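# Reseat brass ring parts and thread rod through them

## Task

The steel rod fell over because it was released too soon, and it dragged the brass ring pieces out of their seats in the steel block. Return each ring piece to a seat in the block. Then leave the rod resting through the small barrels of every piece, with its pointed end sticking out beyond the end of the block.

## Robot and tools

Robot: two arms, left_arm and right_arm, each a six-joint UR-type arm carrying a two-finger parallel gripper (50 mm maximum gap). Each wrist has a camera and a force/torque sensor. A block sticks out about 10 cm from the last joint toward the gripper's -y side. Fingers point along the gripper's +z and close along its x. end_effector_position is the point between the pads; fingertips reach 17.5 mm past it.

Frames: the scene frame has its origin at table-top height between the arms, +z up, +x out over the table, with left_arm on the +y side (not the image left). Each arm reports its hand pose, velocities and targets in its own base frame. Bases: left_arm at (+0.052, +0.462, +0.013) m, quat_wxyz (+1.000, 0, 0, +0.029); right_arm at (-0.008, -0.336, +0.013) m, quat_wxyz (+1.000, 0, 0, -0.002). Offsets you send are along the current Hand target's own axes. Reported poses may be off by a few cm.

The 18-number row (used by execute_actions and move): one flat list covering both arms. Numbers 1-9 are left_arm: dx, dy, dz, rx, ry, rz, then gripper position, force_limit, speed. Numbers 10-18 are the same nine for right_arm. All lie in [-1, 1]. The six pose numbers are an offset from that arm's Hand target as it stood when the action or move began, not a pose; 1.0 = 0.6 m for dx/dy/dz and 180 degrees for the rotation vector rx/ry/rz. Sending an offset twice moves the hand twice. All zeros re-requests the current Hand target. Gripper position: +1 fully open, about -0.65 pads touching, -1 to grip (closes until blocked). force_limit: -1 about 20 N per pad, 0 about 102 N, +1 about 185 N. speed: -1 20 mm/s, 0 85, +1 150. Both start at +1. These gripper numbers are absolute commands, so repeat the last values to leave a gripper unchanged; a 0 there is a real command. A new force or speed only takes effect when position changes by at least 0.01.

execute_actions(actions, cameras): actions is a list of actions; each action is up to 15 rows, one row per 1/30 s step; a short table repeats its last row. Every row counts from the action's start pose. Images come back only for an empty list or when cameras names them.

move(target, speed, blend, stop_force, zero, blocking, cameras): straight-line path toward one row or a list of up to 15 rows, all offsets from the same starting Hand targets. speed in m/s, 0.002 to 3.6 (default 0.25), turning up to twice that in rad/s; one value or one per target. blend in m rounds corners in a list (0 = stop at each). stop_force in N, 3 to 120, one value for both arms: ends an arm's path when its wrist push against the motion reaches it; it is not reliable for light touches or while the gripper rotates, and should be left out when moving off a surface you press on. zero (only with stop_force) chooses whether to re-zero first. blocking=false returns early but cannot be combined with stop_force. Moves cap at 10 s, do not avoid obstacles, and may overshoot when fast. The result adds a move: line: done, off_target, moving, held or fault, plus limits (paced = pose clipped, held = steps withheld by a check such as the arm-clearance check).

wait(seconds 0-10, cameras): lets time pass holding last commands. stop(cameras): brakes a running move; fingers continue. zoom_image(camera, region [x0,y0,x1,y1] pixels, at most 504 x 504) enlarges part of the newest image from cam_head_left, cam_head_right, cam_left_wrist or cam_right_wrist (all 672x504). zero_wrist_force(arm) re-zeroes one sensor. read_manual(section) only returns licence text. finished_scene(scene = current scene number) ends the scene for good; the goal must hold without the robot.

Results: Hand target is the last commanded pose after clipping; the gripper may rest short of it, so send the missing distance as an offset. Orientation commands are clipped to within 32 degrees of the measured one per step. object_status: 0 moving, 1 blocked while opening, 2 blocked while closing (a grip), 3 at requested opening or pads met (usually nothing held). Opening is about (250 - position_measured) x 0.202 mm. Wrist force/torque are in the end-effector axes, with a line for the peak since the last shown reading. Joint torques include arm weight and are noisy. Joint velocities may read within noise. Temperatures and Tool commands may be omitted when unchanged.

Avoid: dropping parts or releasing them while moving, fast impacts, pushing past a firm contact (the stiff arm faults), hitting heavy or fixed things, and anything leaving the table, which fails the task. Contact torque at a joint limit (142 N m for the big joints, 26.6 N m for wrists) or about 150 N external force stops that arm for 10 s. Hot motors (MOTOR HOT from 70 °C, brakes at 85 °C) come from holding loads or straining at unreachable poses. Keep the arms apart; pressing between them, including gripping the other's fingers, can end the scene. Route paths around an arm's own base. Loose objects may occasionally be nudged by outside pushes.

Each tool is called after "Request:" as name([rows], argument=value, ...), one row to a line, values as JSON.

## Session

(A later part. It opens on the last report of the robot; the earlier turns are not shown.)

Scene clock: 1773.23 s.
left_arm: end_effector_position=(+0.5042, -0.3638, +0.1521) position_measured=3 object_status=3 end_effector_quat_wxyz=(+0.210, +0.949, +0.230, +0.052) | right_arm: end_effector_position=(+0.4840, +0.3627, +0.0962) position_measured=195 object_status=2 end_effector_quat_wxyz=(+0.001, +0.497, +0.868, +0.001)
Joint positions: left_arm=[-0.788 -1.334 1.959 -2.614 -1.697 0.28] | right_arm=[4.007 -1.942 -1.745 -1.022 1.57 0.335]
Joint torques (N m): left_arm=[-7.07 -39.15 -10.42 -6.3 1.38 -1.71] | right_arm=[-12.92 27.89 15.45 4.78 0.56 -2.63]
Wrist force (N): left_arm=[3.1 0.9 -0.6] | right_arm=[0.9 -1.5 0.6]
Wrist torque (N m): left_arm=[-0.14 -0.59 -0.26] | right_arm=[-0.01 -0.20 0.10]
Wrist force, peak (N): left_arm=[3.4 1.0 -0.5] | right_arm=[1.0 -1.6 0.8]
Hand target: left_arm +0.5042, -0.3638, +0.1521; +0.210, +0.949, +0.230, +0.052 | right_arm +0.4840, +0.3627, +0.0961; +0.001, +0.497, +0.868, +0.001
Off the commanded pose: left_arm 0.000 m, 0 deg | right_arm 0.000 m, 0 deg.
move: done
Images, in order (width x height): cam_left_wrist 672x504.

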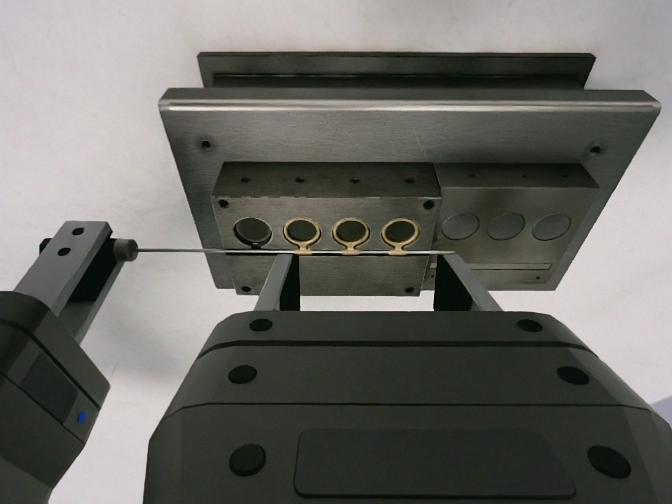

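Request:
move([
  [0,0,0,0,0,0,1,-0.95,-0.3,0,0,0.00125,0,0,0,-1,-0.5,-0.8],
], speed=0.01)

Request:
move([
  [0,0,0,0,0,0,1,-0.95,-0.3,0,0,0.00083,0,0,0,-1,-0.5,-0.8],
], speed=0.01, cameras=["cam_left_wrist"])

Request:
zoom_image(camera="cam_left_wrist", region=[205, 195, 325, 285])

Request:
zoom_image(camera="cam_left_wrist", region=[320, 195, 440, 285])

Scene clock: 1776.30 s.
left_arm: end_effector_position=(+0.5042, -0.3638, +0.1521) position_measured=3 object_status=3 end_effector_quat_wxyz=(+0.210, +0.949, +0.230, +0.052) | right_arm: end_effector_position=(+0.4841, +0.3627, +0.0954) position_measured=195 object_status=2 end_effector_quat_wxyz=(+0.001, +0.497, +0.868, +0.001)
Joint positions: left_arm=[-0.788 -1.334 1.959 -2.614 -1.697 0.28] | right_arm=[4.007 -1.943 -1.746 -1.02 1.57 0.335]
Joint torques (N m): left_arm=[-7.13 -39.29 -10.14 -6.35 1.37 -1.73] | right_arm=[-12.54 27.58 15.16 4.97 0.05 -2.7]
Wrist force (N): left_arm=[3.3 0.8 -0.3] | right_arm=[0.7 -1.3 0.8]
Wrist torque (N m): left_arm=[-0.15 -0.63 -0.25] | right_arm=[0.02 -0.17 0.10]
Wrist force, peak (N): left_arm=[3.5 1.1 -0.6] | right_arm=[0.7 -1.7 1.0]
Hand target: left_arm +0.5042, -0.3638, +0.1521; +0.210, +0.949, +0.230, +0.052 | right_arm +0.4841, +0.3627, +0.0954; +0.001, +0.497, +0.868, +0.001
Off the commanded pose: left_arm 0.000 m, 0 deg | right_arm 0.000 m, 0 deg.
move: done

Scene clock: 1777.00 s.
left_arm: end_effector_position=(+0.5042, -0.3638, +0.1521) position_measured=3 object_status=3 end_effector_quat_wxyz=(+0.210, +0.949, +0.230, +0.052) | right_arm: end_effector_position=(+0.4841, +0.3627, +0.0949) position_measured=195 object_status=2 end_effector_quat_wxyz=(+0.001, +0.497, +0.868, +0.001)
Joint positions: left_arm=[-0.788 -1.334 1.959 -2.614 -1.697 0.28] | right_arm=[4.007 -1.944 -1.747 -1.019 1.57 0.335]
Joint torques (N m): left_arm=[-7.57 -39.12 -10.64 -6.43 1.44 -1.76] | right_arm=[-12.96 27.84 15.03 4.79 -0.08 -2.62]
Wrist force (N): left_arm=[3.2 1.0 -0.6] | right_arm=[0.7 -1.7 0.0]
Wrist torque (N m): left_arm=[-0.12 -0.62 -0.25] | right_arm=[-0.10 -0.15 0.10]
Wrist force, peak (N): left_arm=[3.4 1.0 -0.4] | right_arm=[1.0 -1.7 0.7]
Hand target: left_arm +0.5042, -0.3638, +0.1521; +0.210, +0.949, +0.230, +0.052 | right_arm +0.4841, +0.3627, +0.0949; +0.001, +0.497, +0.868, +0.001
Off the commanded pose: left_arm 0.000 m, 0 deg | right_arm 0.000 m, 0 deg.
move: done
Images, in order (width x height): cam_left_wrist 672x504.

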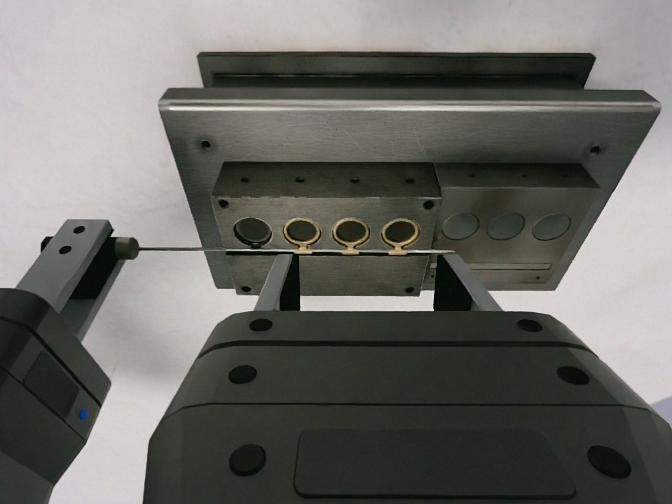

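Scaled by 4.200 from the camera's 672x504 image, which has a finer 960x720 frame.

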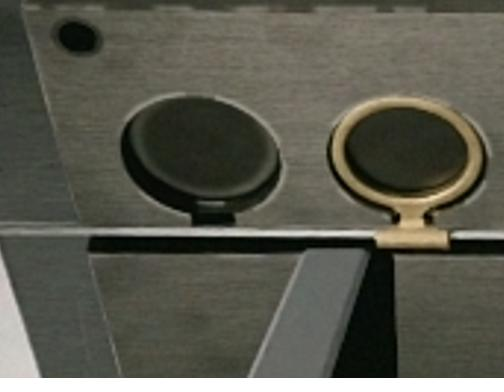

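Scaled by 4.200 from the camera's 672x504 image, which has a finer 960x720 frame.

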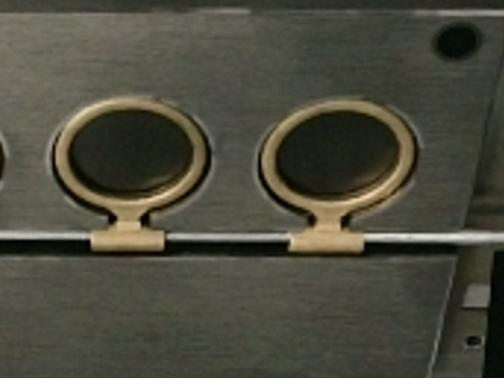

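Request:
move([
  [0,0,0,0,0,0,1,-0.95,-0.3,0,0,-0.00083,0,0,0,-1,-0.5,-0.8],
], speed=0.01)

Request:
move([
  [0,0,0,0,0,0,1,-0.95,-0.3,0,0.01667,0,0,0,0,-1,-0.5,-0.8],
], speed=0.02, stop_force=5, cameras=["cam_left_wrist"])

Request:
zoom_image(camera="cam_left_wrist", region=[205, 195, 325, 285])

Request:
zoom_image(camera="cam_left_wrist", region=[320, 195, 440, 285])

Scene clock: 1790.20 s.
left_arm: end_effector_position=(+0.5042, -0.3638, +0.1521) position_measured=3 object_status=3 end_effector_quat_wxyz=(+0.210, +0.949, +0.230, +0.052) | right_arm: end_effector_position=(+0.4840, +0.3627, +0.0953) position_measured=195 object_status=2 end_effector_quat_wxyz=(+0.001, +0.497, +0.868, +0.001)
Joint positions: left_arm=[-0.788 -1.334 1.959 -2.614 -1.697 0.28] | right_arm=[4.007 -1.943 -1.746 -1.02 1.57 0.335]
Joint torques (N m): left_arm=[-7.12 -39.33 -10.52 -6.36 1.34 -1.73] | right_arm=[-13.03 48.77 35.6 0.75 -0.69 -2.53]
Wrist force (N): left_arm=[3.2 0.8 -0.5] | right_arm=[0.9 -1.5 0.8]
Wrist torque (N m): left_arm=[-0.15 -0.62 -0.25] | right_arm=[-0.03 -0.21 0.09]
Wrist force, peak (N): left_arm=[3.5 1.0 -0.5] | right_arm=[0.9 -1.9 -0.1]
Hand target: left_arm +0.5042, -0.3638, +0.1521; +0.210, +0.949, +0.230, +0.052 | right_arm +0.4841, +0.3627, +0.0954; +0.001, +0.497, +0.868, +0.001
Off the commanded pose: left_arm 0.000 m, 0 deg | right_arm 0.000 m, 0 deg.
move: done

Scene clock: 1791.70 s.
left_arm: end_effector_position=(+0.5042, -0.3638, +0.1521) position_measured=3 object_status=3 end_effector_quat_wxyz=(+0.210, +0.949, +0.230, +0.052) | right_arm: end_effector_position=(+0.4927, +0.3677, +0.0954) position_measured=195 object_status=2 end_effector_quat_wxyz=(+0.001, +0.497, +0.868, +0.001)
Joint positions: left_arm=[-0.788 -1.334 1.959 -2.614 -1.697 0.28] | right_arm=[4.002 -1.964 -1.715 -1.03 1.57 0.329]
Joint torques (N m): left_arm=[-7.29 -39.56 -10.3 -6.37 1.43 -1.76] | right_arm=[-12.58 29.12 35.85 0.84 -0.17 -2.69]
Wrist force (N): left_arm=[3.0 1.0 -0.6] | right_arm=[0.5 -1.6 0.9]
Wrist torque (N m): left_arm=[-0.12 -0.59 -0.25] | right_arm=[-0.03 -0.15 0.10]
Wrist force, peak (N): left_arm=[3.6 1.0 -0.6] | right_arm=[0.9 -1.7 1.0]
Hand target: left_arm +0.5042, -0.3638, +0.1521; +0.210, +0.949, +0.230, +0.052 | right_arm +0.4927, +0.3677, +0.0954; +0.001, +0.497, +0.868, +0.001
Off the commanded pose: left_arm 0.000 m, 0 deg | right_arm 0.000 m, 0 deg.
move: done
Images, in order (width x height): cam_left_wrist 672x504.

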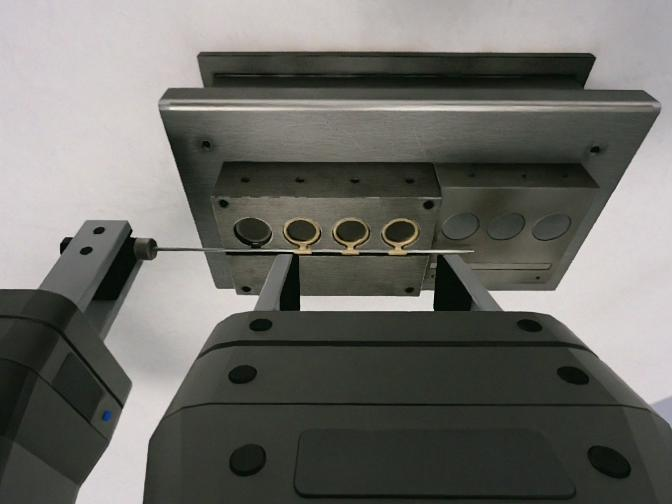

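Scaled by 4.200 from the camera's 672x504 image, which has a finer 960x720 frame.

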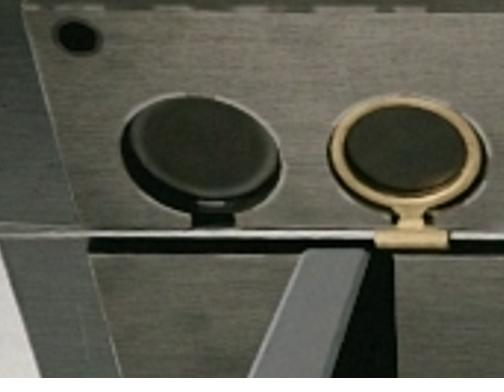

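Scaled by 4.200 from the camera's 672x504 image, which has a finer 960x720 frame.

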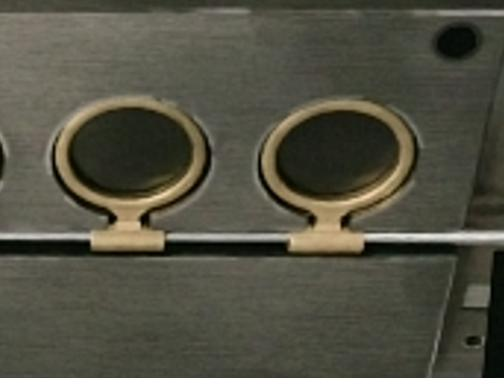

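Request:
move([
  [0,0,0,0,0,0,1,-0.95,-0.3,0,0.025,0,0,0,0,-1,-0.5,-0.8],
], speed=0.02, stop_force=5)

Request:
move([
  [0,0,0,0,0,0,1,-0.95,-0.3,0,0.02333,0,0,0,0,-1,-0.5,-0.8],
], speed=0.02, stop_force=5, cameras=["cam_left_wrist", "cam_head_left"])

Request:
zoom_image(camera="cam_left_wrist", region=[145, 195, 325, 315])

Request:
zoom_image(camera="cam_left_wrist", region=[320, 185, 500, 305])

Scene clock: 1797.50 s.
left_arm: end_effector_position=(+0.5042, -0.3638, +0.1521) position_measured=3 object_status=3 end_effector_quat_wxyz=(+0.210, +0.949, +0.230, +0.052) | right_arm: end_effector_position=(+0.5056, +0.3753, +0.0955) position_measured=195 object_status=2 end_effector_quat_wxyz=(+0.001, +0.497, +0.868, +0.001)
Joint positions: left_arm=[-0.788 -1.334 1.959 -2.614 -1.697 0.28] | right_arm=[3.994 -1.995 -1.669 -1.046 1.57 0.321]
Joint torques (N m): left_arm=[-6.7 -39.15 -10.67 -6.37 1.43 -1.78] | right_arm=[-12.62 29.99 35.53 0.76 1.39 -2.61]
Wrist force (N): left_arm=[3.2 1.0 -0.3] | right_arm=[0.8 -1.3 1.2]
Wrist torque (N m): left_arm=[-0.11 -0.62 -0.25] | right_arm=[0.00 -0.19 0.10]
Wrist force, peak (N): left_arm=[3.6 1.0 -0.4] | right_arm=[0.6 -1.3 1.5]
Hand target: left_arm +0.5042, -0.3638, +0.1521; +0.210, +0.949, +0.230, +0.052 | right_arm +0.5056, +0.3753, +0.0955; +0.001, +0.497, +0.868, +0.001
Off the commanded pose: left_arm 0.000 m, 0 deg | right_arm 0.000 m, 0 deg.
move: done

Scene clock: 1799.20 s.
left_arm: end_effector_position=(+0.5042, -0.3638, +0.1521) position_measured=3 object_status=3 end_effector_quat_wxyz=(+0.210, +0.949, +0.230, +0.052) | right_arm: end_effector_position=(+0.5177, +0.3824, +0.0955) position_measured=195 object_status=2 end_effector_quat_wxyz=(+0.001, +0.497, +0.868, +0.001)
Joint positions: left_arm=[-0.788 -1.334 1.959 -2.614 -1.697 0.28] | right_arm=[3.987 -2.024 -1.624 -1.061 1.57 0.314]
Joint torques (N m): left_arm=[-6.81 -38.79 -10.27 -6.39 1.33 -1.78] | right_arm=[-12.54 31.51 36.27 0.83 1.41 -2.63]
Wrist force (N): left_arm=[3.2 1.0 -0.5] | right_arm=[0.6 -1.2 1.4]
Wrist torque (N m): left_arm=[-0.11 -0.62 -0.25] | right_arm=[0.01 -0.17 0.09]
Wrist force, peak (N): left_arm=[3.4 1.2 -0.7] | right_arm=[0.8 -1.4 1.5]
Hand target: left_arm +0.5042, -0.3638, +0.1521; +0.210, +0.949, +0.230, +0.052 | right_arm +0.5177, +0.3824, +0.0955; +0.001, +0.497, +0.868, +0.001
Off the commanded pose: left_arm 0.000 m, 0 deg | right_arm 0.000 m, 0 deg.
move: done
Images, in order (width x height): cam_head_left 672x504, cam_left_wrist 672x504.

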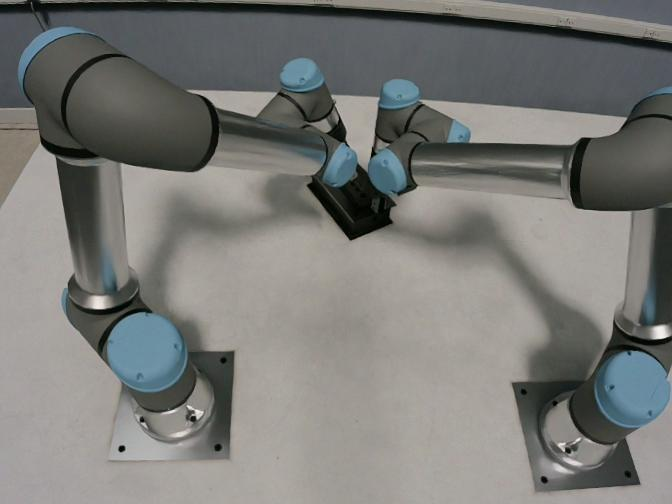

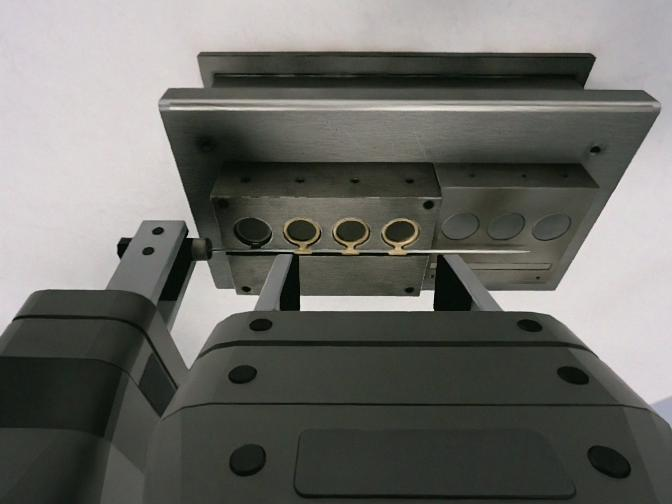

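Scaled by 2.800 from the camera's 672x504 image, which has a finer 960x720 frame.

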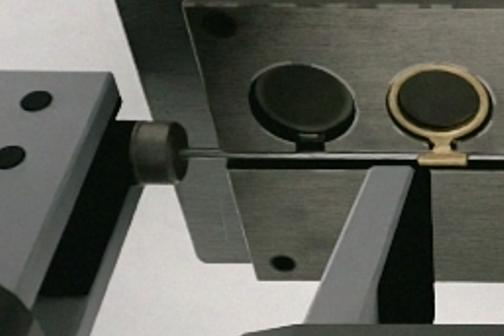

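Scaled by 2.800 from the camera's 672x504 image, which has a finer 960x720 frame.

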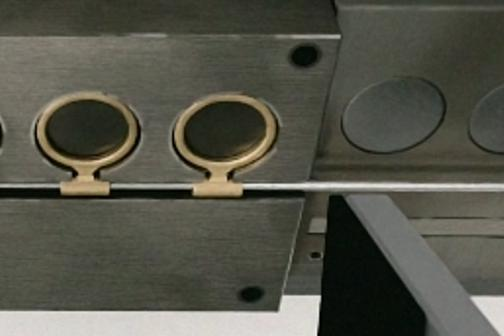

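Request:
move([
  [0,0,0,0,0,0,1,-0.95,-0.3,0,0.01,0,0,0,0,-1,-0.5,-0.8],
], speed=0.015, stop_force=4, cameras=["cam_left_wrist"])

Request:
zoom_image(camera="cam_left_wrist", region=[165, 195, 345, 315])

Request:
zoom_image(camera="cam_left_wrist", region=[380, 185, 560, 305])

Scene clock: 1816.60 s.
left_arm: end_effector_position=(+0.5042, -0.3638, +0.1521) position_measured=3 object_status=3 end_effector_quat_wxyz=(+0.210, +0.949, +0.230, +0.052) | right_arm: end_effector_position=(+0.5229, +0.3854, +0.0955) position_measured=195 object_status=2 end_effector_quat_wxyz=(+0.001, +0.497, +0.868, +0.001)
Joint positions: left_arm=[-0.788 -1.334 1.959 -2.614 -1.697 0.28] | right_arm=[3.984 -2.037 -1.604 -1.068 1.57 0.311]
Joint torques (N m): left_arm=[-6.41 -38.76 -11.04 -6.35 1.3 -1.74] | right_arm=[-12.71 32.29 35.78 0.81 1.42 -2.66]
Wrist force (N): left_arm=[3.3 1.2 -0.6] | right_arm=[0.5 -1.4 1.1]
Wrist torque (N m): left_arm=[-0.08 -0.64 -0.25] | right_arm=[-0.01 -0.14 0.08]
Wrist force, peak (N): left_arm=[3.5 1.1 -0.5] | right_arm=[0.8 -1.5 1.4]
Hand target: left_arm +0.5042, -0.3638, +0.1521; +0.210, +0.949, +0.230, +0.052 | right_arm +0.5229, +0.3854, +0.0955; +0.001, +0.497, +0.868, +0.001
Off the commanded pose: left_arm 0.000 m, 0 deg | right_arm 0.000 m, 0 deg.
move: done
Images, in order (width x height): cam_left_wrist 672x504.

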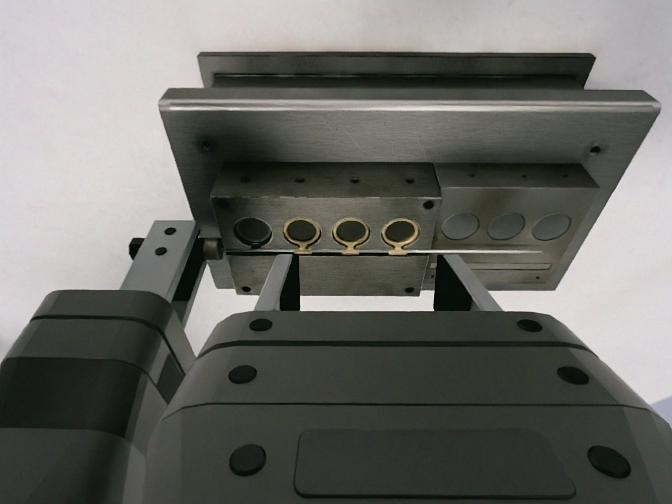

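Scaled by 2.800 from the camera's 672x504 image, which has a finer 960x720 frame.

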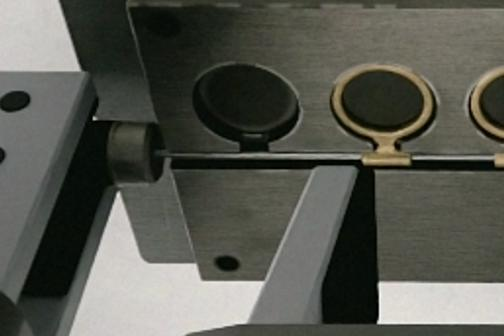

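Scaled by 2.800 from the camera's 672x504 image, which has a finer 960x720 frame.

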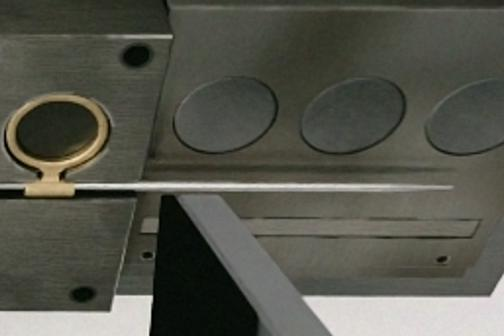

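Request:
move([
  [0.095,0.05995,0.02799,0,0,0,-1,-0.95,-0.3,0,0,0,0,0,0,-1,-0.5,-0.8],
  [0.095,0.03036,0.09142,0,0,0,-1,-0.95,-0.3,0,0,0,0,0,0,-1,-0.5,-0.8],
], speed=[0.1, 0.06], blend=[0.01, 0], cameras=["cam_left_wrist", "cam_head_left"])

Scene clock: 1851.20 s.
left_arm: end_effector_position=(+0.5732, -0.3729, +0.1103) position_measured=251 object_status=3 end_effector_quat_wxyz=(+0.210, +0.949, +0.230, +0.052) | right_arm: end_effector_position=(+0.5229, +0.3854, +0.0955) position_measured=195 object_status=2 end_effector_quat_wxyz=(+0.001, +0.497, +0.868, +0.001)
Joint positions: left_arm=[-0.713 -1.142 1.812 -2.65 -1.727 0.349] | right_arm=[3.984 -2.037 -1.604 -1.068 1.57 0.311]
Joint torques (N m): left_arm=[8.3 -30.55 -10.28 -6.69 -2.08 1.63] | right_arm=[-12.97 32.35 35.87 0.82 1.38 -2.52]
Wrist force (N): left_arm=[3.3 0.7 -0.2] | right_arm=[0.5 -1.2 1.2]
Wrist torque (N m): left_arm=[-0.16 -0.62 -0.34] | right_arm=[0.01 -0.13 0.08]
Wrist force, peak (N): left_arm=[3.9 1.4 -0.4] | right_arm=[0.8 -1.5 1.4]
Hand target: left_arm +0.5732, -0.3729, +0.1102; +0.210, +0.949, +0.230, +0.052 | right_arm +0.5229, +0.3854, +0.0955; +0.001, +0.497, +0.868, +0.001
Off the commanded pose: left_arm 0.000 m, 0 deg | right_arm 0.000 m, 0 deg.
move: done
Images, in order (width x height): cam_head_left 672x504, cam_left_wrist 672x504.

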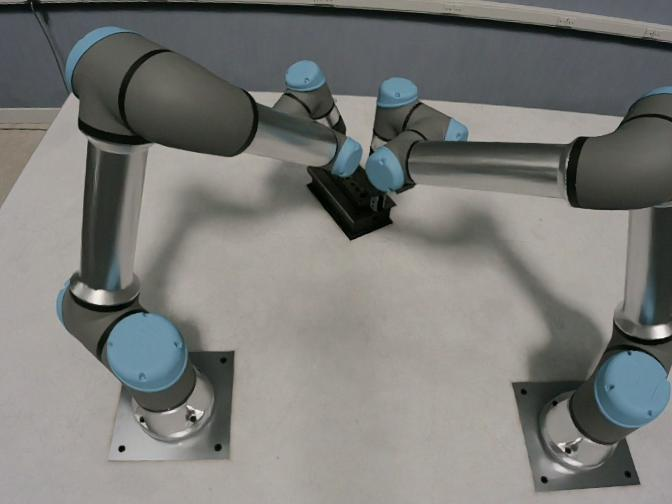

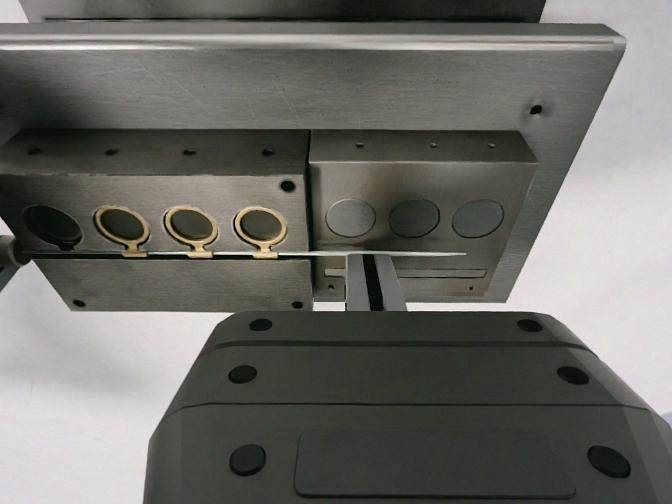

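Request:
zoom_image(camera="cam_left_wrist", region=[0, 190, 160, 310])

Request:
zoom_image(camera="cam_left_wrist", region=[150, 190, 310, 310])

Request:
zoom_image(camera="cam_left_wrist", region=[310, 190, 470, 310])

Scaled by 3.150 from the camera's 672x504 image, which has a finer 960x720 frame.

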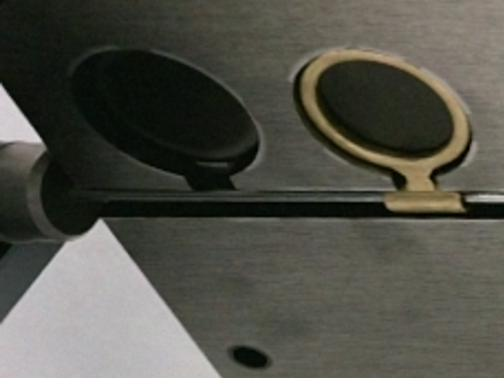

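Scaled by 3.150 from the camera's 672x504 image, which has a finer 960x720 frame.

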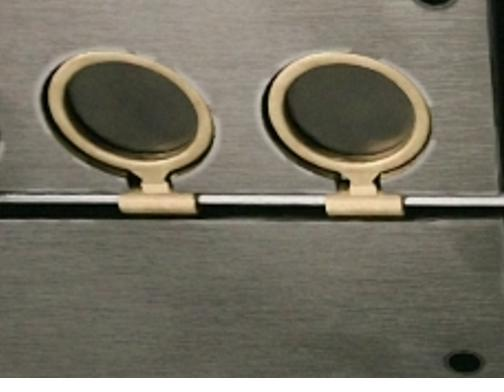

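Scaled by 3.150 from the camera's 672x504 image, which has a finer 960x720 frame.

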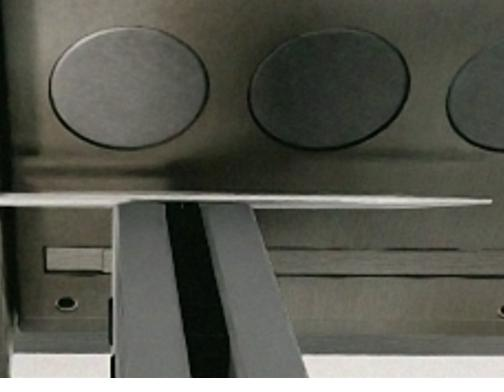

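Request:
move([
  [0,-0.00141,0.00302,0,0,0,-1,-0.95,-0.3,0,0,0,0,0,0,-1,-0.5,-0.8],
], speed=0.02, stop_force=3, cameras=["cam_left_wrist"])

Request:
zoom_image(camera="cam_left_wrist", region=[310, 210, 430, 300])

Scene clock: 1862.83 s.
left_arm: end_effector_position=(+0.5732, -0.3729, +0.1082) position_measured=251 object_status=3 end_effector_quat_wxyz=(+0.210, +0.949, +0.230, +0.052) | right_arm: end_effector_position=(+0.5229, +0.3854, +0.0955) position_measured=195 object_status=2 end_effector_quat_wxyz=(+0.001, +0.497, +0.868, +0.001)
Joint positions: left_arm=[-0.713 -1.139 1.814 -2.655 -1.727 0.349] | right_arm=[3.984 -2.037 -1.604 -1.068 1.57 0.311]
Joint torques (N m): left_arm=[8.37 -31.71 -9.68 -6.37 -2.14 -1.01] | right_arm=[-12.81 32.32 36.36 0.84 1.33 -2.5]
Wrist force (N): left_arm=[3.3 0.7 -0.4] | right_arm=[0.7 -1.2 1.3]
Wrist torque (N m): left_arm=[-0.15 -0.63 -0.35] | right_arm=[0.02 -0.17 0.08]
Wrist force, peak (N): left_arm=[3.7 0.6 -0.1] | right_arm=[0.7 -1.4 1.5]
Hand target: left_arm +0.5732, -0.3729, +0.1082; +0.210, +0.949, +0.230, +0.052 | right_arm +0.5229, +0.3854, +0.0955; +0.001, +0.497, +0.868, +0.001
Off the commanded pose: left_arm 0.000 m, 0 deg | right_arm 0.000 m, 0 deg.
move: done
Images, in order (width x height): cam_left_wrist 672x504.

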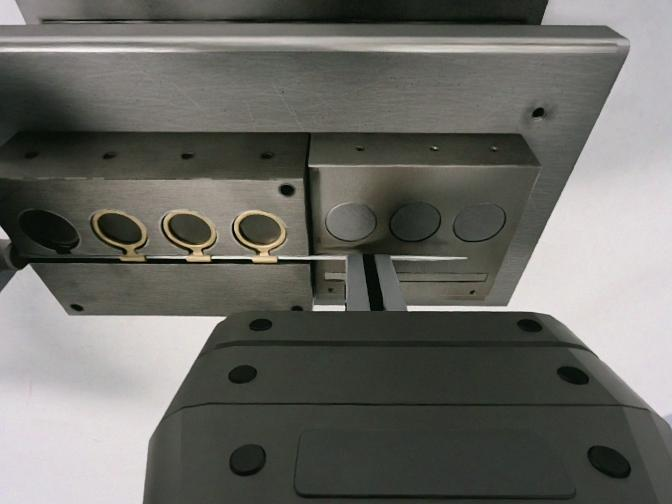

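Scaled by 4.200 from the camera's 672x504 image, which has a finer 960x720 frame.

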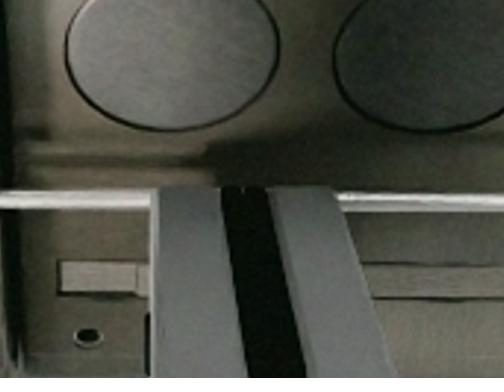

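Request:
move([
  [0,0,0,0,0,0,-1,-0.95,-0.3,0,0,0.00133,-0.00278,0,0,-1,-0.5,-0.8],
], speed=0.01, cameras=["cam_left_wrist"])

Request:
zoom_image(camera="cam_left_wrist", region=[0, 190, 160, 310])

Request:
zoom_image(camera="cam_left_wrist", region=[150, 190, 310, 310])

Scene clock: 1873.20 s.
left_arm: end_effector_position=(+0.5732, -0.3729, +0.1082) position_measured=251 object_status=3 end_effector_quat_wxyz=(+0.210, +0.949, +0.230, +0.052) | right_arm: end_effector_position=(+0.5229, +0.3854, +0.0947) position_measured=195 object_status=2 end_effector_quat_wxyz=(+0.003, +0.497, +0.868, +0.005)
Joint positions: left_arm=[-0.713 -1.139 1.814 -2.655 -1.727 0.349] | right_arm=[3.985 -2.034 -1.613 -1.054 1.568 0.312]
Joint torques (N m): left_arm=[8.34 -31.4 -9.53 -6.33 -2.09 0.33] | right_arm=[14.31 53.39 15.54 5 -1.48 2.98]
Wrist force (N): left_arm=[3.6 0.8 -0.5] | right_arm=[0.6 -1.1 0.7]
Wrist torque (N m): left_arm=[-0.13 -0.66 -0.34] | right_arm=[0.02 -0.18 0.04]
Wrist force, peak (N): left_arm=[3.7 0.8 -0.3] | right_arm=[0.8 -1.3 1.5]
Hand target: left_arm +0.5732, -0.3729, +0.1082; +0.210, +0.949, +0.230, +0.052 | right_arm +0.5229, +0.3854, +0.0947; +0.003, +0.497, +0.868, +0.005
Off the commanded pose: left_arm 0.000 m, 0 deg | right_arm 0.000 m, 0 deg.
move: done
Images, in order (width x height): cam_left_wrist 672x504.

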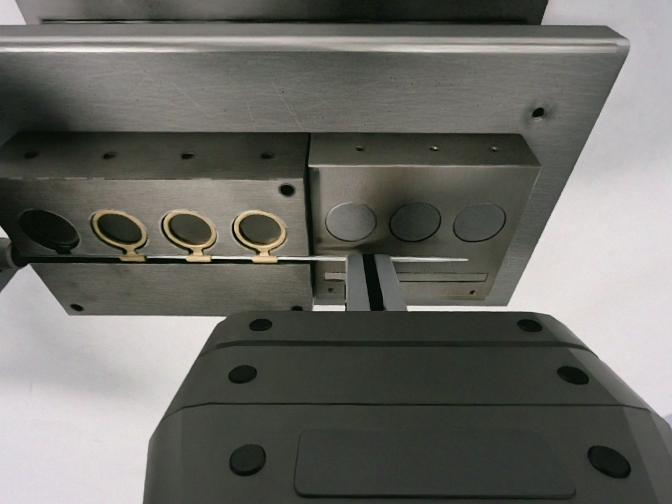

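Scaled by 3.150 from the camera's 672x504 image, which has a finer 960x720 frame.

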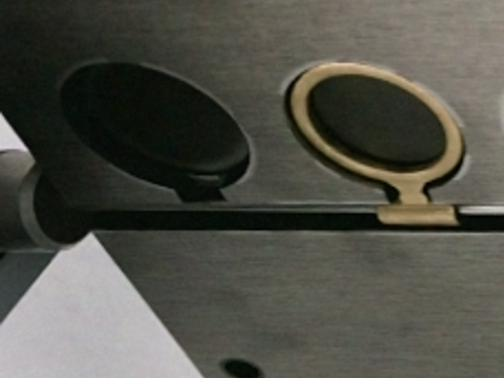

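Scaled by 3.150 from the camera's 672x504 image, which has a finer 960x720 frame.

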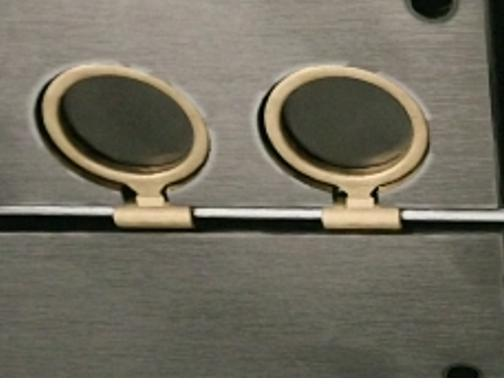

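Request:
execute_actions([
  [[0,0,0,0,0,0,-1,-0.95,-0.3,0,0,0,0,0,0,-0.24,-0.5,-1]],
], cameras=["cam_left_wrist"])

Request:
zoom_image(camera="cam_left_wrist", region=[0, 190, 160, 310])

Request:
zoom_image(camera="cam_left_wrist", region=[150, 190, 310, 310])

Scene clock: 1877.47 s.
left_arm: end_effector_position=(+0.5732, -0.3729, +0.1082) position_measured=251 object_status=3 end_effector_quat_wxyz=(+0.210, +0.949, +0.230, +0.052) | right_arm: end_effector_position=(+0.5229, +0.3854, +0.0947) position_measured=188 object_status=3 end_effector_quat_wxyz=(+0.003, +0.497, +0.868, +0.005)
Joint positions: left_arm=[-0.713 -1.139 1.814 -2.655 -1.727 0.349] | right_arm=[3.985 -2.034 -1.614 -1.054 1.567 0.312]
Joint torques (N m): left_arm=[8.13 -31.34 -10.16 -6.25 -2.15 1.58] | right_arm=[13.67 51.27 15.37 4.97 -1.53 3.02]
Wrist force (N): left_arm=[3.4 1.0 -0.2] | right_arm=[0.7 -1.4 1.1]
Wrist torque (N m): left_arm=[-0.11 -0.65 -0.35] | right_arm=[-0.02 -0.18 0.03]
Wrist force, peak (N): left_arm=[3.9 0.6 -0.3] | right_arm=[0.9 -1.5 1.3]
Hand target: left_arm +0.5732, -0.3729, +0.1082; +0.210, +0.949, +0.230, +0.052 | right_arm +0.5229, +0.3854, +0.0947; +0.003, +0.497, +0.868, +0.005
Off the commanded pose: left_arm 0.000 m, 0 deg | right_arm 0.000 m, 0 deg.
Images, in order (width x height): cam_left_wrist 672x504.

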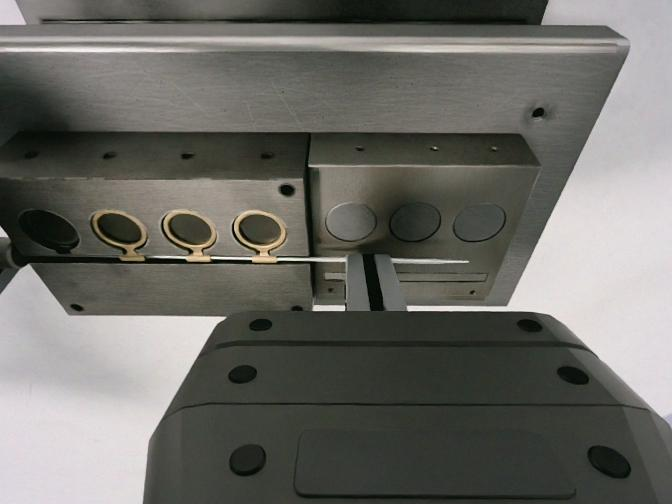

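Scaled by 3.150 from the camera's 672x504 image, which has a finer 960x720 frame.

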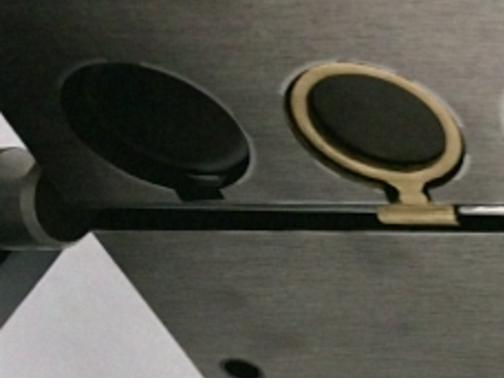

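Scaled by 3.150 from the camera's 672x504 image, which has a finer 960x720 frame.

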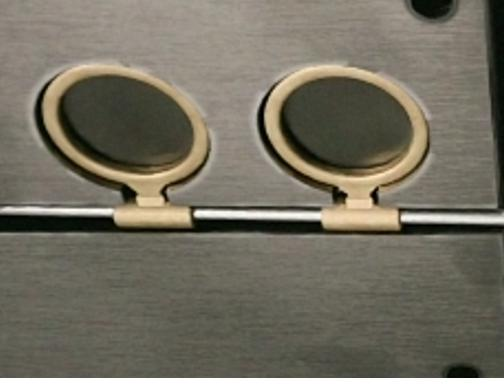

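Request:
zoom_image(camera="cam_left_wrist", region=[310, 210, 430, 300])

Request:
zoom_image(camera="cam_left_wrist", region=[0, 215, 80, 275])

Scaled by 4.200 from the camera's 672x504 image, which has a finer 960x720 frame.

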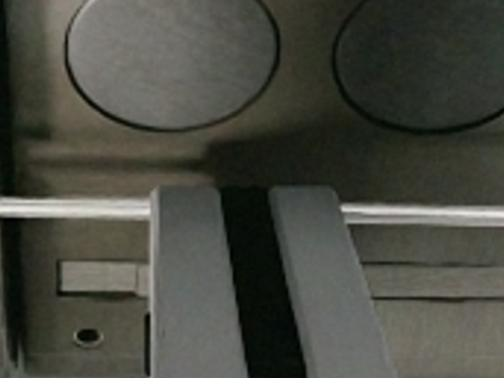

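Scaled by 6.300 from the camera's 672x504 image, which has a finer 960x720 frame.

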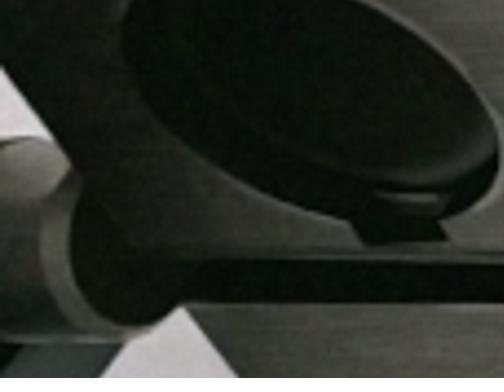

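Request:
move([
  [0,0.00071,-0.00151,0,0,0,-1,-0.95,-0.3,0,0,0,0,0,0,-0.24,-0.5,-1],
], speed=0.01, cameras=["cam_left_wrist"])

Request:
zoom_image(camera="cam_left_wrist", region=[310, 210, 430, 300])

Request:
zoom_image(camera="cam_left_wrist", region=[150, 190, 310, 310])

Scene clock: 1889.67 s.
left_arm: end_effector_position=(+0.5732, -0.3729, +0.1091) position_measured=251 object_status=3 end_effector_quat_wxyz=(+0.210, +0.949, +0.230, +0.052) | right_arm: end_effector_position=(+0.5229, +0.3854, +0.0947) position_measured=188 object_status=3 end_effector_quat_wxyz=(+0.003, +0.497, +0.868, +0.005)
Joint positions: left_arm=[-0.713 -1.14 1.813 -2.653 -1.727 0.349] | right_arm=[3.985 -2.034 -1.614 -1.054 1.567 0.312]
Joint torques (N m): left_arm=[7.16 -47.24 -31.14 -1.17 -1.96 1.63] | right_arm=[12.51 46.39 15.48 4.95 -0.96 3.05]
Wrist force (N): left_arm=[3.5 0.9 -0.4] | right_arm=[0.7 -1.4 1.0]
Wrist torque (N m): left_arm=[-0.11 -0.65 -0.34] | right_arm=[-0.01 -0.17 0.03]
Wrist force, peak (N): left_arm=[3.7 0.8 -0.1] | right_arm=[0.9 -1.6 1.2]
Hand target: left_arm +0.5732, -0.3729, +0.1092; +0.210, +0.949, +0.230, +0.052 | right_arm +0.5229, +0.3854, +0.0947; +0.003, +0.497, +0.868, +0.005
Off the commanded pose: left_arm 0.000 m, 0 deg | right_arm 0.000 m, 0 deg.
move: done
Images, in order (width x height): cam_left_wrist 672x504.

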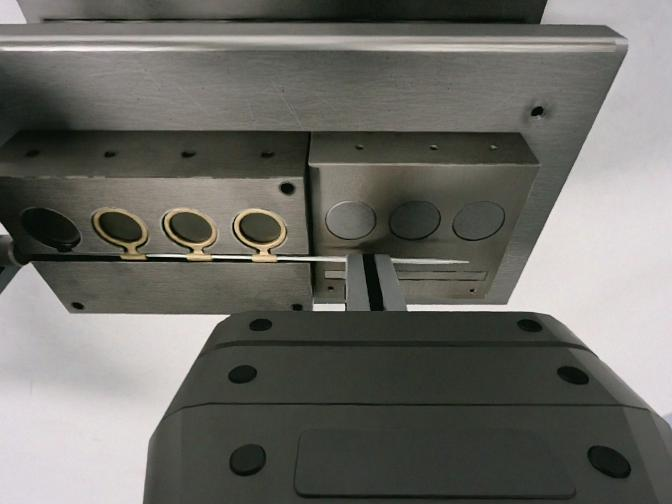

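Scaled by 4.200 from the camera's 672x504 image, which has a finer 960x720 frame.

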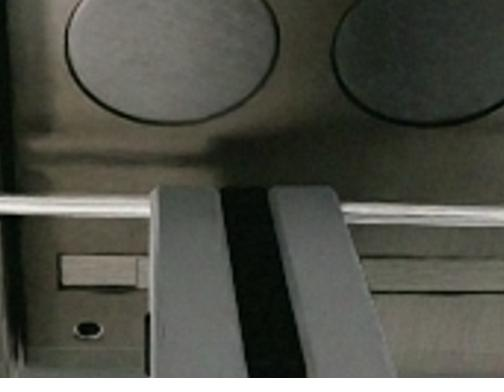

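Scaled by 3.150 from the camera's 672x504 image, which has a finer 960x720 frame.

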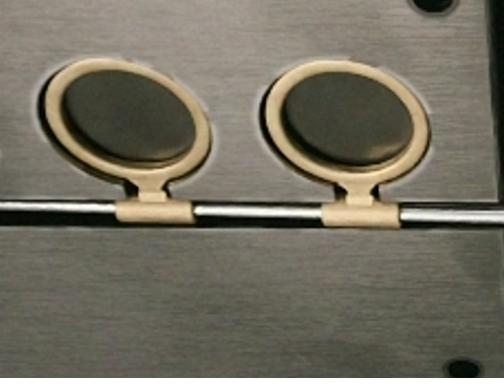

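Request:
zoom_image(camera="cam_left_wrist", region=[0, 215, 80, 275])

Request:
zoom_image(camera="cam_left_wrist", region=[80, 215, 160, 275])

Request:
zoom_image(camera="cam_left_wrist", region=[160, 215, 240, 275])

Request:
zoom_image(camera="cam_left_wrist", region=[240, 215, 320, 275])

Scaled by 6.300 from the camera's 672x504 image, which has a finer 960x720 frame.

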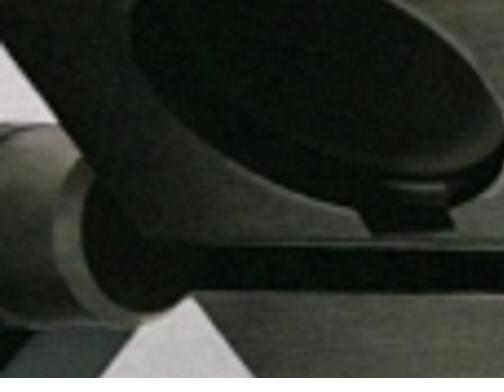

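Scaled by 6.300 from the camera's 672x504 image, which has a finer 960x720 frame.

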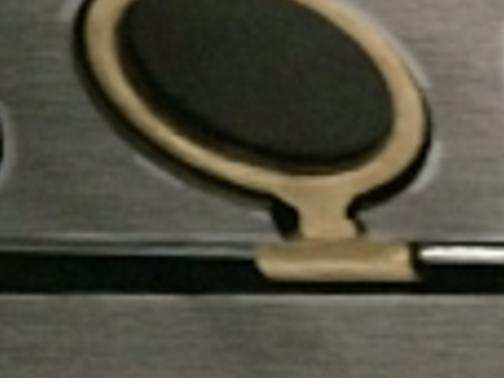

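Scaled by 6.300 from the camera's 672x504 image, which has a finer 960x720 frame.

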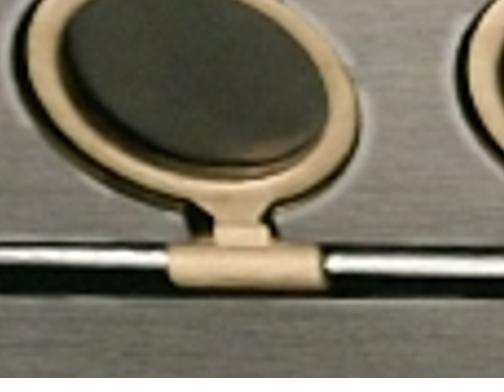

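Scaled by 6.300 from the camera's 672x504 image, which has a finer 960x720 frame.

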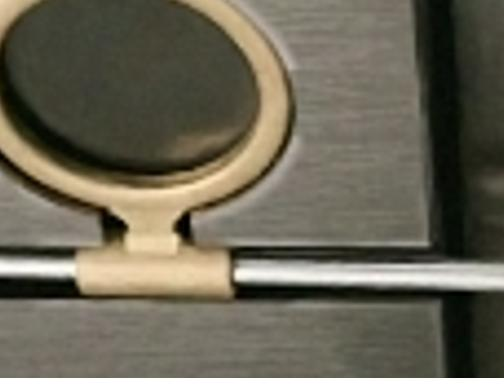

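Request:
move([
  [0,0.00071,-0.00151,0,0,0,-1,-0.95,-0.3,0,0,0,0,0,0,-0.24,-0.5,-1],
], speed=0.01, cameras=["cam_left_wrist"])

Request:
zoom_image(camera="cam_left_wrist", region=[0, 215, 80, 275])

Request:
zoom_image(camera="cam_left_wrist", region=[80, 215, 160, 275])

Request:
zoom_image(camera="cam_left_wrist", region=[160, 215, 240, 275])

Request:
zoom_image(camera="cam_left_wrist", region=[240, 215, 320, 275])

Request:
zoom_image(camera="cam_left_wrist", region=[310, 210, 430, 300])

Scene clock: 1929.00 s.
left_arm: end_effector_position=(+0.5732, -0.3729, +0.1102) position_measured=251 object_status=3 end_effector_quat_wxyz=(+0.210, +0.949, +0.230, +0.052) | right_arm: end_effector_position=(+0.5229, +0.3854, +0.0947) position_measured=188 object_status=3 end_effector_quat_wxyz=(+0.003, +0.497, +0.868, +0.005)
Joint positions: left_arm=[-0.713 -1.142 1.812 -2.651 -1.727 0.349] | right_arm=[3.985 -2.034 -1.614 -1.054 1.567 0.312]
Joint torques (N m): left_arm=[0.87 -47.51 -31.06 -1.24 -1.3 -0.02] | right_arm=[11.53 41.07 15.44 4.92 -0.49 3.02]
Wrist force (N): left_arm=[3.5 0.5 -0.1] | right_arm=[0.5 -1.2 1.1]
Wrist torque (N m): left_arm=[-0.18 -0.66 -0.35] | right_arm=[0.02 -0.15 0.03]
Wrist force, peak (N): left_arm=[3.7 0.9 -0.4] | right_arm=[0.6 -1.4 1.5]
Hand target: left_arm +0.5732, -0.3729, +0.1102; +0.210, +0.949, +0.230, +0.052 | right_arm +0.5229, +0.3854, +0.0947; +0.003, +0.497, +0.868, +0.005
Off the commanded pose: left_arm 0.000 m, 0 deg | right_arm 0.000 m, 0 deg.
move: done
Images, in order (width x height): cam_left_wrist 672x504.

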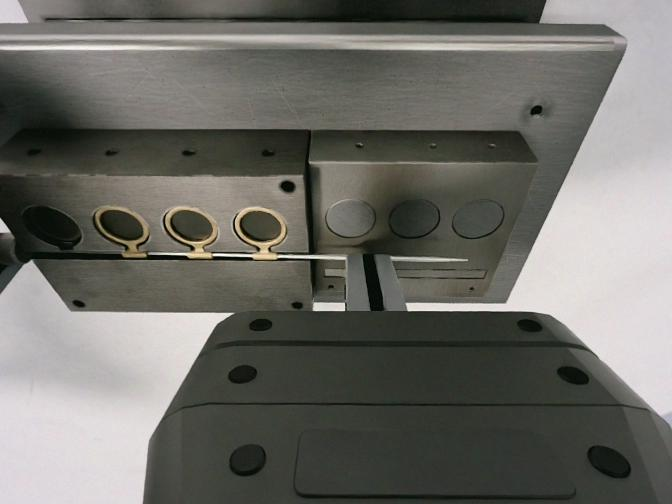

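Scaled by 6.300 from the camera's 672x504 image, which has a finer 960x720 frame.

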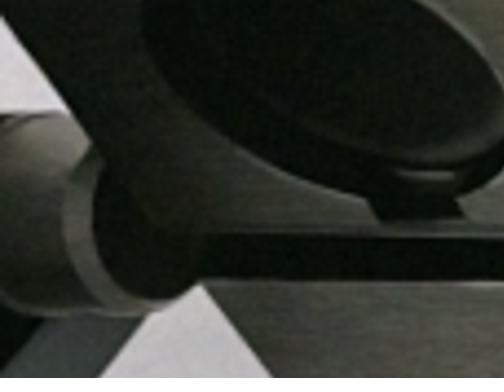

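Scaled by 6.300 from the camera's 672x504 image, which has a finer 960x720 frame.

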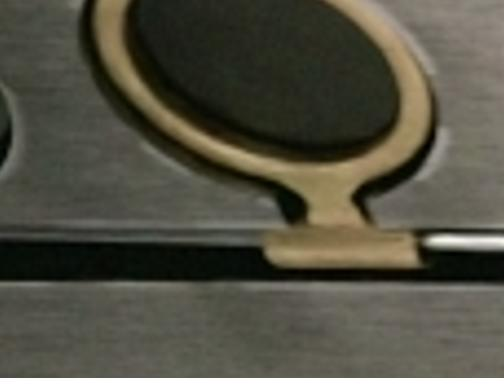

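Scaled by 6.300 from the camera's 672x504 image, which has a finer 960x720 frame.

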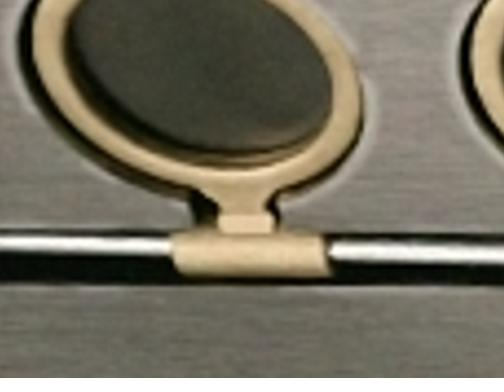

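Scaled by 6.300 from the camera's 672x504 image, which has a finer 960x720 frame.

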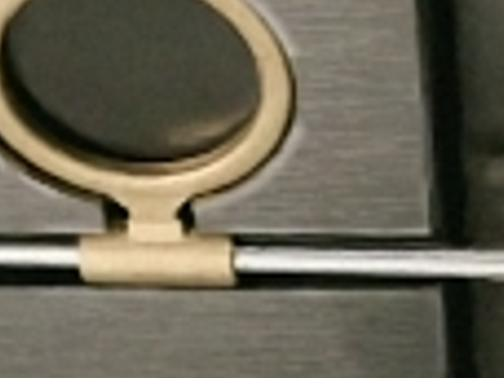

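Scaled by 4.200 from the camera's 672x504 image, which has a finer 960x720 frame.

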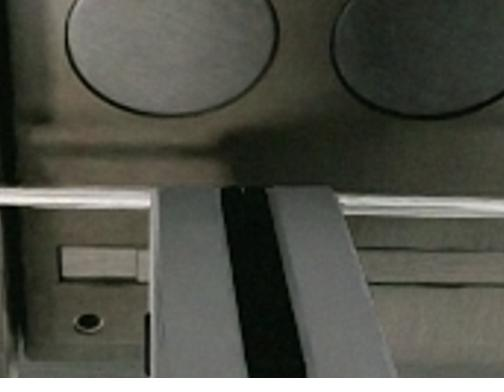

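Request:
execute_actions([
  [[0,0,0,0,0,0,-1,-0.95,-0.3,0,0,0,0,0,0,-1,-0.9,-1]],
], cameras=["cam_left_wrist"])

Request:
zoom_image(camera="cam_left_wrist", region=[0, 215, 80, 275])

Request:
zoom_image(camera="cam_left_wrist", region=[240, 215, 320, 275])

Scene clock: 1967.70 s.
left_arm: end_effector_position=(+0.5732, -0.3729, +0.1102) position_measured=251 object_status=3 end_effector_quat_wxyz=(+0.210, +0.949, +0.230, +0.052) | right_arm: end_effector_position=(+0.5229, +0.3854, +0.0947) position_measured=192 object_status=2 end_effector_quat_wxyz=(+0.003, +0.497, +0.868, +0.005)
Joint positions: left_arm=[-0.713 -1.142 1.812 -2.651 -1.727 0.349] | right_arm=[3.985 -2.034 -1.614 -1.054 1.567 0.312]
Joint torques (N m): left_arm=[-6.62 -48.39 -30.72 -1.34 0.07 -1.4] | right_arm=[10.05 39.42 15.53 4.91 0.05 2.95]
Wrist force (N): left_arm=[3.3 0.8 -0.4] | right_arm=[0.7 -1.5 1.2]
Wrist torque (N m): left_arm=[-0.14 -0.63 -0.35] | right_arm=[-0.02 -0.18 0.04]
Wrist force, peak (N): left_arm=[3.8 0.8 -0.4] | right_arm=[0.7 -1.5 1.3]
Hand target: left_arm +0.5732, -0.3729, +0.1102; +0.210, +0.949, +0.230, +0.052 | right_arm +0.5229, +0.3854, +0.0947; +0.003, +0.497, +0.868, +0.005
Off the commanded pose: left_arm 0.000 m, 0 deg | right_arm 0.000 m, 0 deg.
Images, in order (width x height): cam_left_wrist 672x504.

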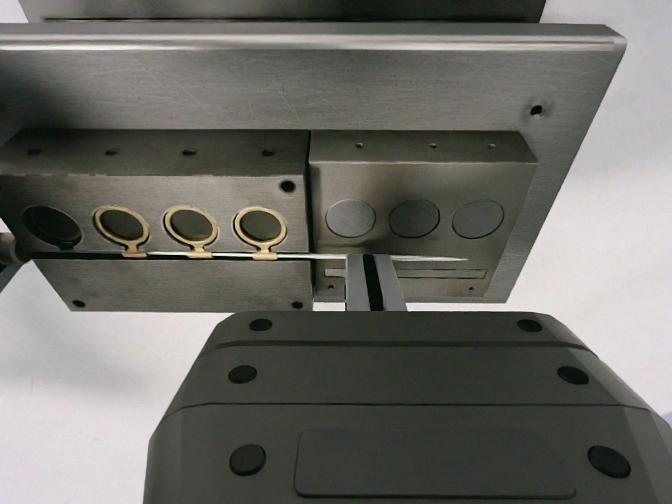

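Scaled by 6.300 from the camera's 672x504 image, which has a finer 960x720 frame.

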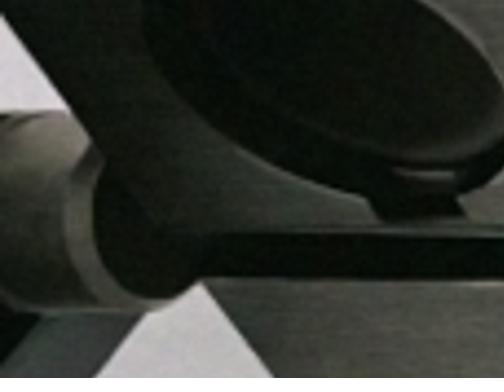

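Scaled by 6.300 from the camera's 672x504 image, which has a finer 960x720 frame.

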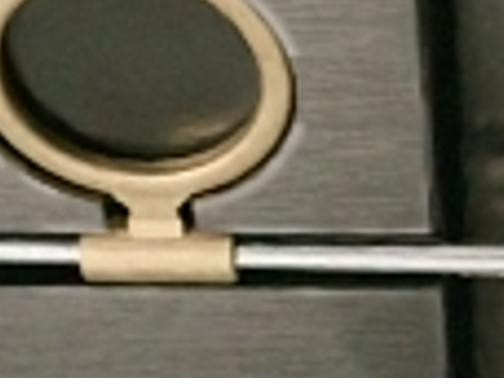

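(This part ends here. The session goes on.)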